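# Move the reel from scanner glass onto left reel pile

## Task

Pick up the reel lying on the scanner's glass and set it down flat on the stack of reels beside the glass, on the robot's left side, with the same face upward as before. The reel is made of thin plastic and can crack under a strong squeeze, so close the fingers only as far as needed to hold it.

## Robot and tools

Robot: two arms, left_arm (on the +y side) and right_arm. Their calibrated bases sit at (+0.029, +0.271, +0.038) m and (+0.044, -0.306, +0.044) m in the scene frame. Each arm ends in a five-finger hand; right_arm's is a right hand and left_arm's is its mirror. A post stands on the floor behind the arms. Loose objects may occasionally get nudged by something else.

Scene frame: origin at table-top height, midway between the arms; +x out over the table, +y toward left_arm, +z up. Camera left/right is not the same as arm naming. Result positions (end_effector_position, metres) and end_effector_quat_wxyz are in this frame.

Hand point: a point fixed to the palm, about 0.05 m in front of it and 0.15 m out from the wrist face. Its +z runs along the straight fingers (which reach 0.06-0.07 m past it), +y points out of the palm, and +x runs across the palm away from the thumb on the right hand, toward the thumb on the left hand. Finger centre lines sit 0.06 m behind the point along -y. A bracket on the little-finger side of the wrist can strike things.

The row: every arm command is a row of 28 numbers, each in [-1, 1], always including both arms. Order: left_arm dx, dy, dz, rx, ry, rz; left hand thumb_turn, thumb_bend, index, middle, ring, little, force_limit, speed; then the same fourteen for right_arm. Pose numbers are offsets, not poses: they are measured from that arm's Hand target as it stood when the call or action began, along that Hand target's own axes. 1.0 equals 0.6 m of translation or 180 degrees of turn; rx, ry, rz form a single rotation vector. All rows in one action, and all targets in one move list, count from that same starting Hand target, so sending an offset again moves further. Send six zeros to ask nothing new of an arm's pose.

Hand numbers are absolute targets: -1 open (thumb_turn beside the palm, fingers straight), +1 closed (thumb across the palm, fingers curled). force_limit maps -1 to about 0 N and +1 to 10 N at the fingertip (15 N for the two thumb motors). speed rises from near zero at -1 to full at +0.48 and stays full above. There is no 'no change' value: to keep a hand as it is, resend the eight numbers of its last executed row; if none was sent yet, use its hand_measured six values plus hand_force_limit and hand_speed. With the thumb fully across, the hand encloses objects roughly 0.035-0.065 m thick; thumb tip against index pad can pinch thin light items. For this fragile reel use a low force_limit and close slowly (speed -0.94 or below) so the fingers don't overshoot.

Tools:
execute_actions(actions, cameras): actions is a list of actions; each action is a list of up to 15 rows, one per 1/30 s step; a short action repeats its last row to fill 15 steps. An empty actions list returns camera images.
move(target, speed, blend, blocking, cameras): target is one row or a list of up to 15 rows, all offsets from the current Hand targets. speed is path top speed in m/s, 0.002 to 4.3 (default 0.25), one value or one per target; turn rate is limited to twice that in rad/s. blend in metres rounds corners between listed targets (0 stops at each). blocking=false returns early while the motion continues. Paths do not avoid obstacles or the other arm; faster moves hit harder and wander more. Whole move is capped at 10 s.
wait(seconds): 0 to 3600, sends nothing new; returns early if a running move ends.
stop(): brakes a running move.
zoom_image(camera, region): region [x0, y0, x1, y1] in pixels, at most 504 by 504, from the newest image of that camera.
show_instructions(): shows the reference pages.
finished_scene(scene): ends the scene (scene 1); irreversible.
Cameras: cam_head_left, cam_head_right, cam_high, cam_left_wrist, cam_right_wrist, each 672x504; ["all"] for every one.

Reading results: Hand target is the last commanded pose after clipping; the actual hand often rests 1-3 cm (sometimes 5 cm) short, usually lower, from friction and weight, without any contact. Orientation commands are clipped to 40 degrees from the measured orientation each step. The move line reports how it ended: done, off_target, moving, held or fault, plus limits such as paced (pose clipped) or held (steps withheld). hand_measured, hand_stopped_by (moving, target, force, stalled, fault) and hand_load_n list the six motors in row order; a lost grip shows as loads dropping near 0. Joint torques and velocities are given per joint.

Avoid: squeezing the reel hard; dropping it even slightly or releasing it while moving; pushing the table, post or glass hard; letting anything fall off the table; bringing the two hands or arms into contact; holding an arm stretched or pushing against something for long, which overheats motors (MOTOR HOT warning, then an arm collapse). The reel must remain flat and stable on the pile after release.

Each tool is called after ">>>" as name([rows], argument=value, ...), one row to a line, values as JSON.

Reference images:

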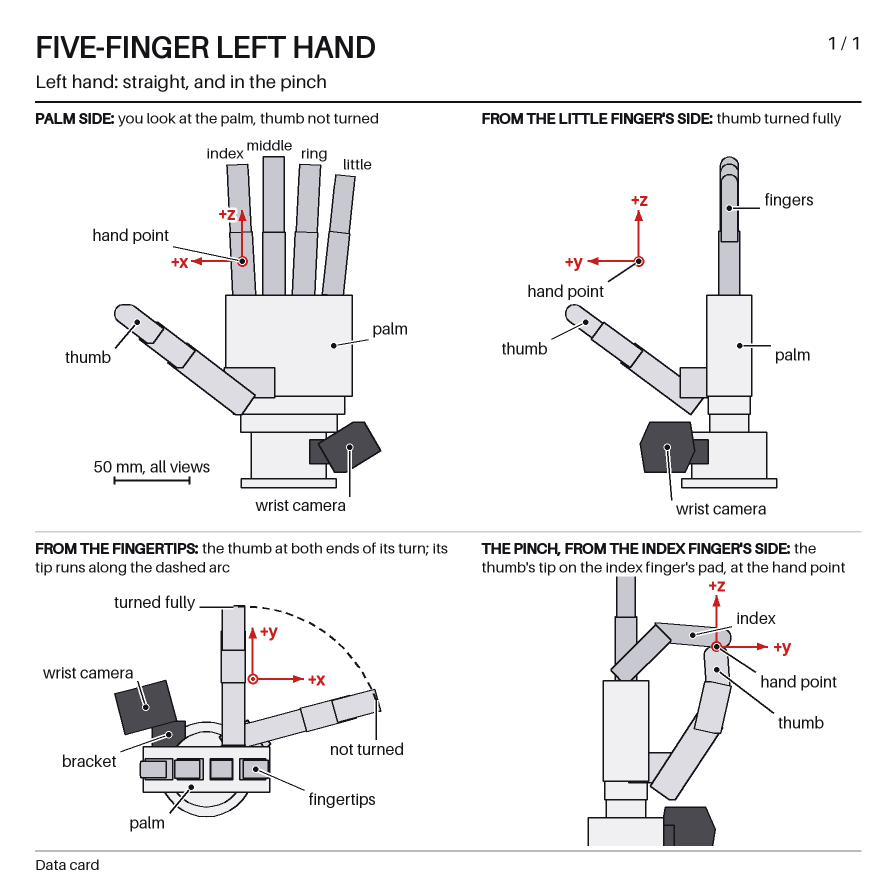

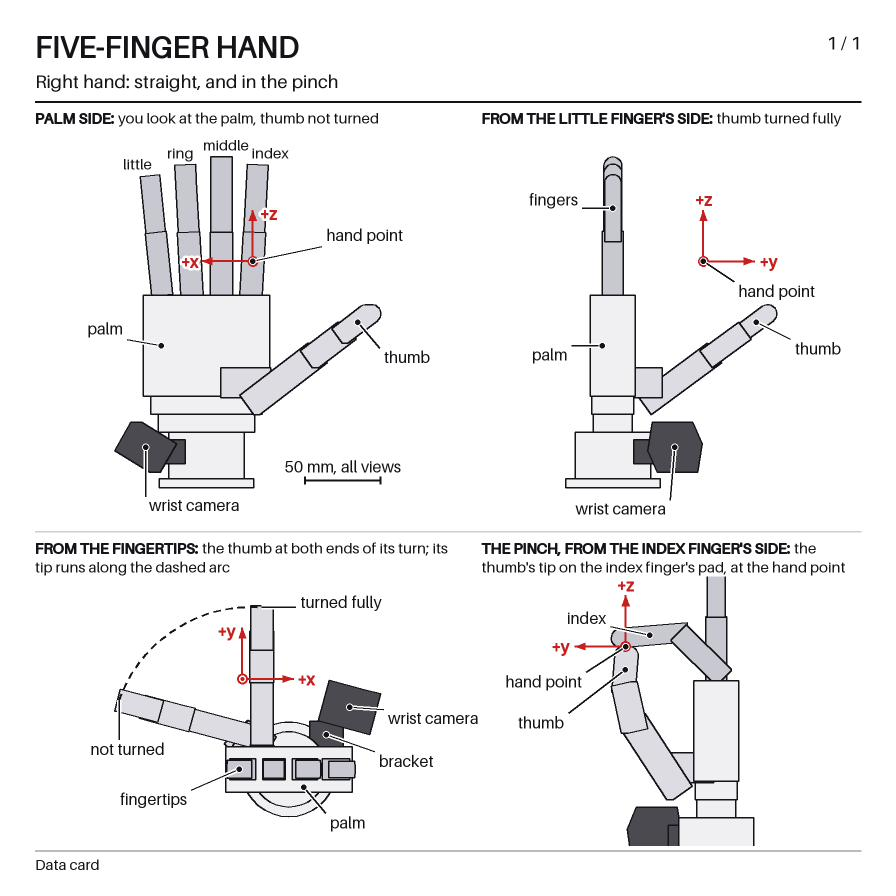

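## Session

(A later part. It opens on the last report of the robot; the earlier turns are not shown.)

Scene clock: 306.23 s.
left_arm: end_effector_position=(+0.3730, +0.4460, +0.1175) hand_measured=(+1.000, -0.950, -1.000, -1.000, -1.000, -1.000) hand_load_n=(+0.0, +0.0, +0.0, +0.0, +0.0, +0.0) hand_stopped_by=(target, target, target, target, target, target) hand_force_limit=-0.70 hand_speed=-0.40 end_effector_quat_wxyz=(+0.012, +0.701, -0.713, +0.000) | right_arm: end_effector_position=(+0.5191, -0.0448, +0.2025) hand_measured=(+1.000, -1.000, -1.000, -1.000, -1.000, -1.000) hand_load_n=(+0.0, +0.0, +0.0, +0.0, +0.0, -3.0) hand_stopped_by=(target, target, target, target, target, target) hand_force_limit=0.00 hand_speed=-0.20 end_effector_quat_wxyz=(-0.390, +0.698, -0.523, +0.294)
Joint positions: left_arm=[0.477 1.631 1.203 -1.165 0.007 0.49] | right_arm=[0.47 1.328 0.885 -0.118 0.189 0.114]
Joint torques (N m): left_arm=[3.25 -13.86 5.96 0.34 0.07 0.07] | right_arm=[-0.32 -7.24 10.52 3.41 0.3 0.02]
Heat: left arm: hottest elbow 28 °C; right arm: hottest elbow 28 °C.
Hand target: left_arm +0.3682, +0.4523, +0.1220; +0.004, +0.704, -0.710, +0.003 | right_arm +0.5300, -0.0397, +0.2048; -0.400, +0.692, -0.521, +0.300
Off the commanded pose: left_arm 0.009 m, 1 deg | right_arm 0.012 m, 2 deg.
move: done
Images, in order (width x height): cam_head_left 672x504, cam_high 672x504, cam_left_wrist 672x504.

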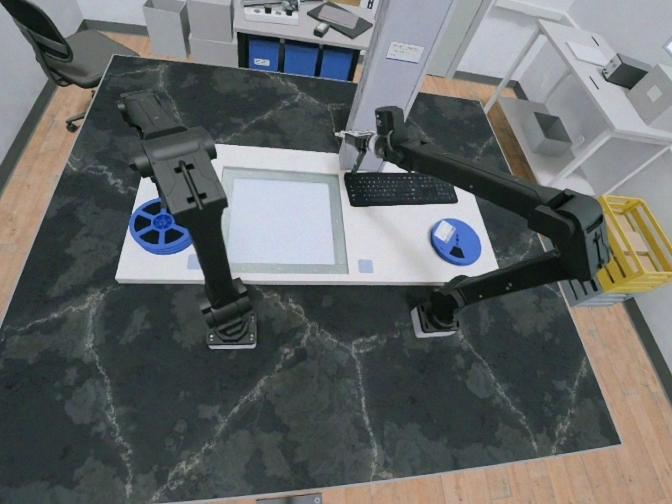

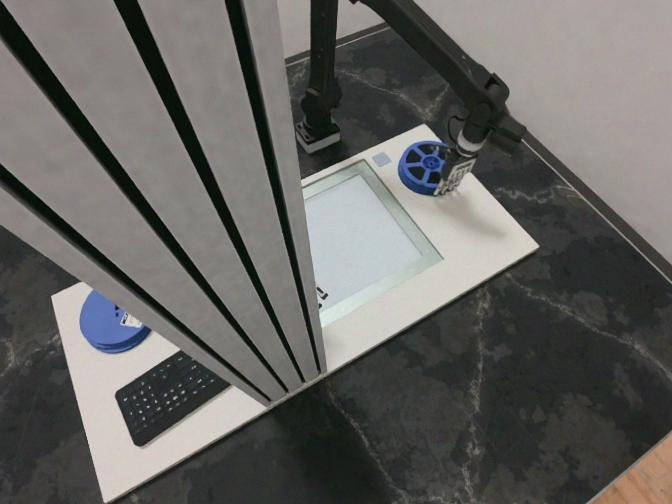

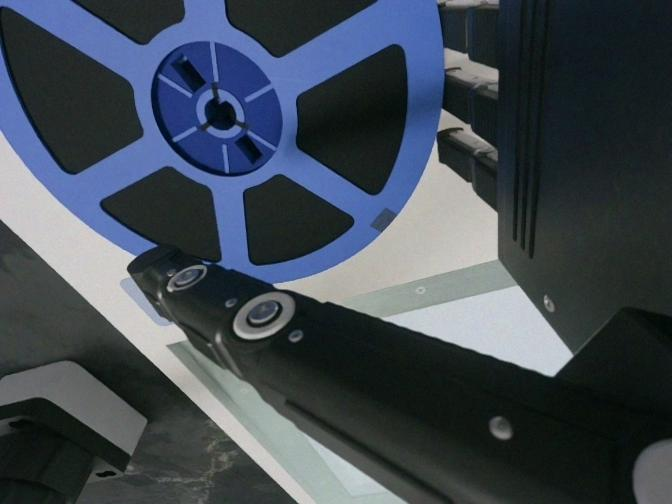

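>>> move([
  [0, -0.1, -0.02, 0, 0, 0, 1, -0.95, -1, -1, -1, -1, -0.7, -0.4, 0,0,0,0,0,0, 1,-1,-1,-1,-1,-1,0,-0.2],
  [0, -0.12, -0.2, 0, 0, 0, 1, -0.95, -1, -1, -1, -1, -0.7, -0.4, 0,0,0,0,0,0, 1,-1,-1,-1,-1,-1,0,-0.2],
  [0.2, -0.30, -0.3, 0, 0, 0, 1, -0.95, -1, -1, -1, -1, -0.7, -0.4, 0,0,0,0,0,0, 1,-1,-1,-1,-1,-1,0,-0.2],
], speed=[0.05,0.1,0.15], blend=[0.01,0.03,0], cameras=["cam_high","cam_left_wrist","cam_head_left","cam_head_right"])

>>> zoom_image(camera="cam_high", region=[390, 130, 490, 220])

>>> zoom_image(camera="cam_head_left", region=[115, 165, 215, 260])

>>> zoom_image(camera="cam_head_right", region=[135, 175, 235, 265])

Scene clock: 310.70 s.
left_arm: end_effector_position=(+0.5377, +0.3336, +0.2904) hand_measured=(+1.000, -0.950, -1.000, -1.000, -1.000, -1.000) hand_load_n=(+0.0, +0.0, +0.0, +0.0, +0.0, +0.0) hand_stopped_by=(target, target, target, target, target, target) hand_force_limit=-0.70 hand_speed=-0.40 end_effector_quat_wxyz=(-0.004, +0.701, -0.713, +0.009) | right_arm: end_effector_position=(+0.5191, -0.0448, +0.2025) hand_measured=(+1.000, -1.000, -1.000, -1.000, -1.000, -1.000) hand_load_n=(+0.0, +0.0, +0.0, +0.0, +0.0, -3.0) hand_stopped_by=(target, target, target, target, target, target) hand_force_limit=0.00 hand_speed=-0.20 end_effector_quat_wxyz=(-0.390, +0.698, -0.523, +0.294)
Joint positions: left_arm=[0.17 1.855 1.976 -1.675 0.011 0.182] | right_arm=[0.47 1.328 0.885 -0.118 0.189 0.114]
Joint torques (N m): left_arm=[1.14 -15.85 11.07 -0.27 0.08 -0.19] | right_arm=[-0.38 -7.3 10.52 3.41 0.3 0.02]
Heat: left arm: hottest elbow 28 °C; right arm: hottest elbow 28 °C.
Hand target: left_arm +0.5473, +0.3324, +0.3028; +0.004, +0.704, -0.710, +0.003 | right_arm +0.5300, -0.0397, +0.2048; -0.400, +0.692, -0.521, +0.300
Off the commanded pose: left_arm 0.016 m, 1 deg | right_arm 0.012 m, 2 deg.
joint sent to its limit (left arm) — joint 4 (wrist pitch), lower limit. The joint targets are off in orientation, not in position.
move: off_target (left_arm)
Images, in order (width x height): cam_head_left 672x504, cam_head_right 672x504, cam_high 672x504, cam_left_wrist 672x504.

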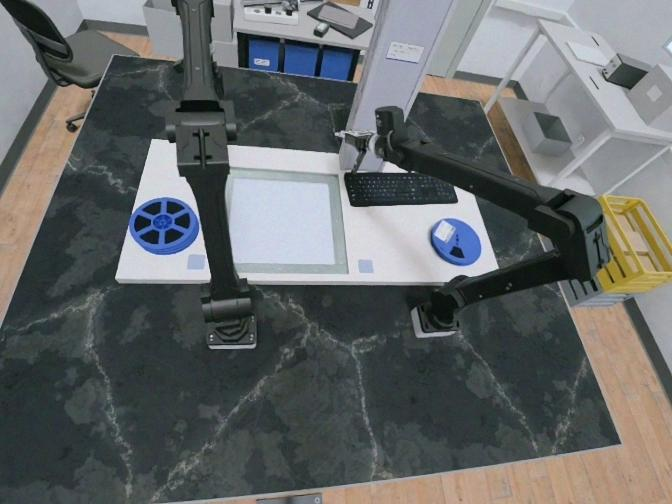

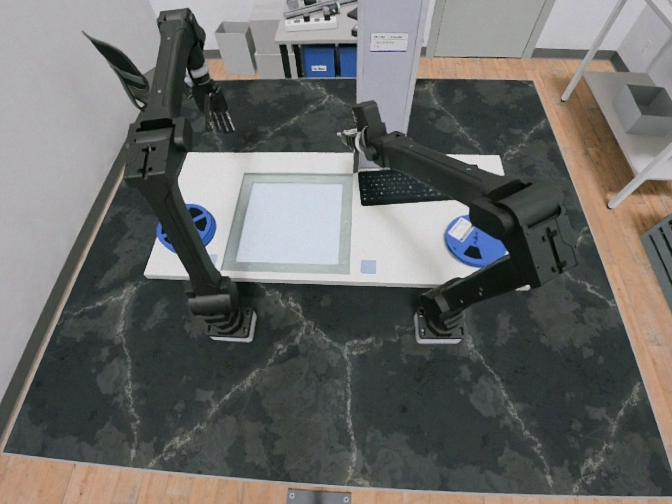

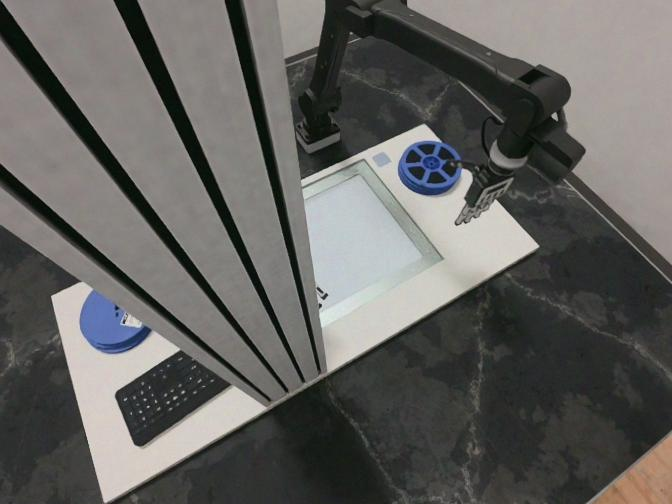

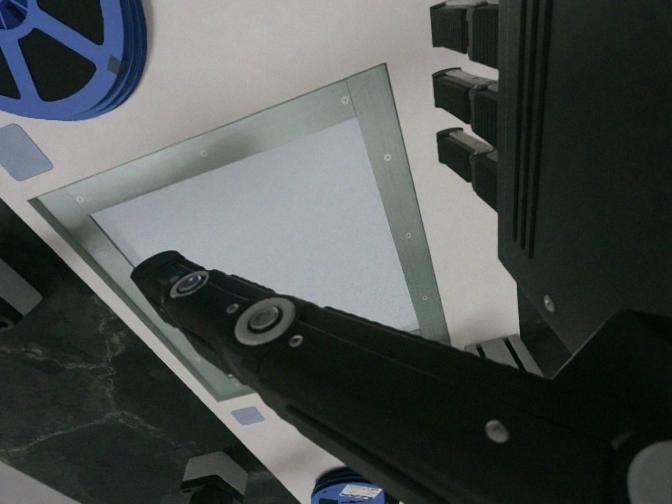

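Scaled by 5.040 from the camera's image (finer frame: 960x720).

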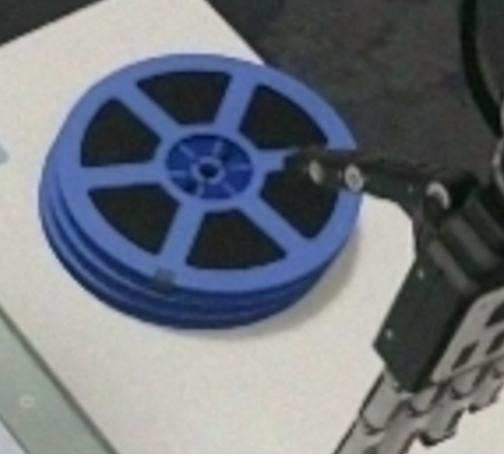

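Scaled by 5.040 from the camera's image (finer frame: 960x720).

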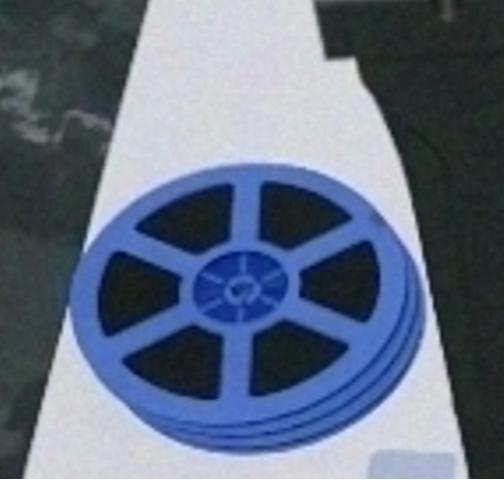

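Scaled by 5.040 from the camera's image (finer frame: 960x720).

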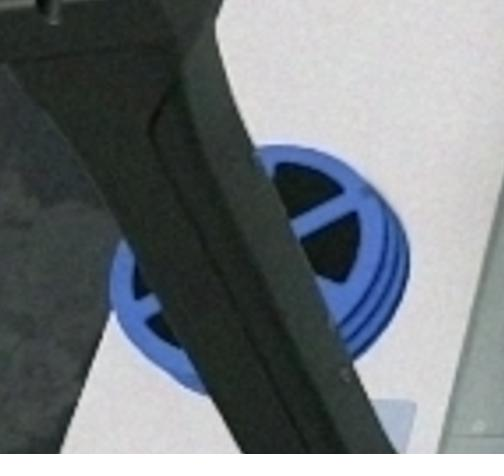

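>>> finished_scene()

The scene is finished: the task was done.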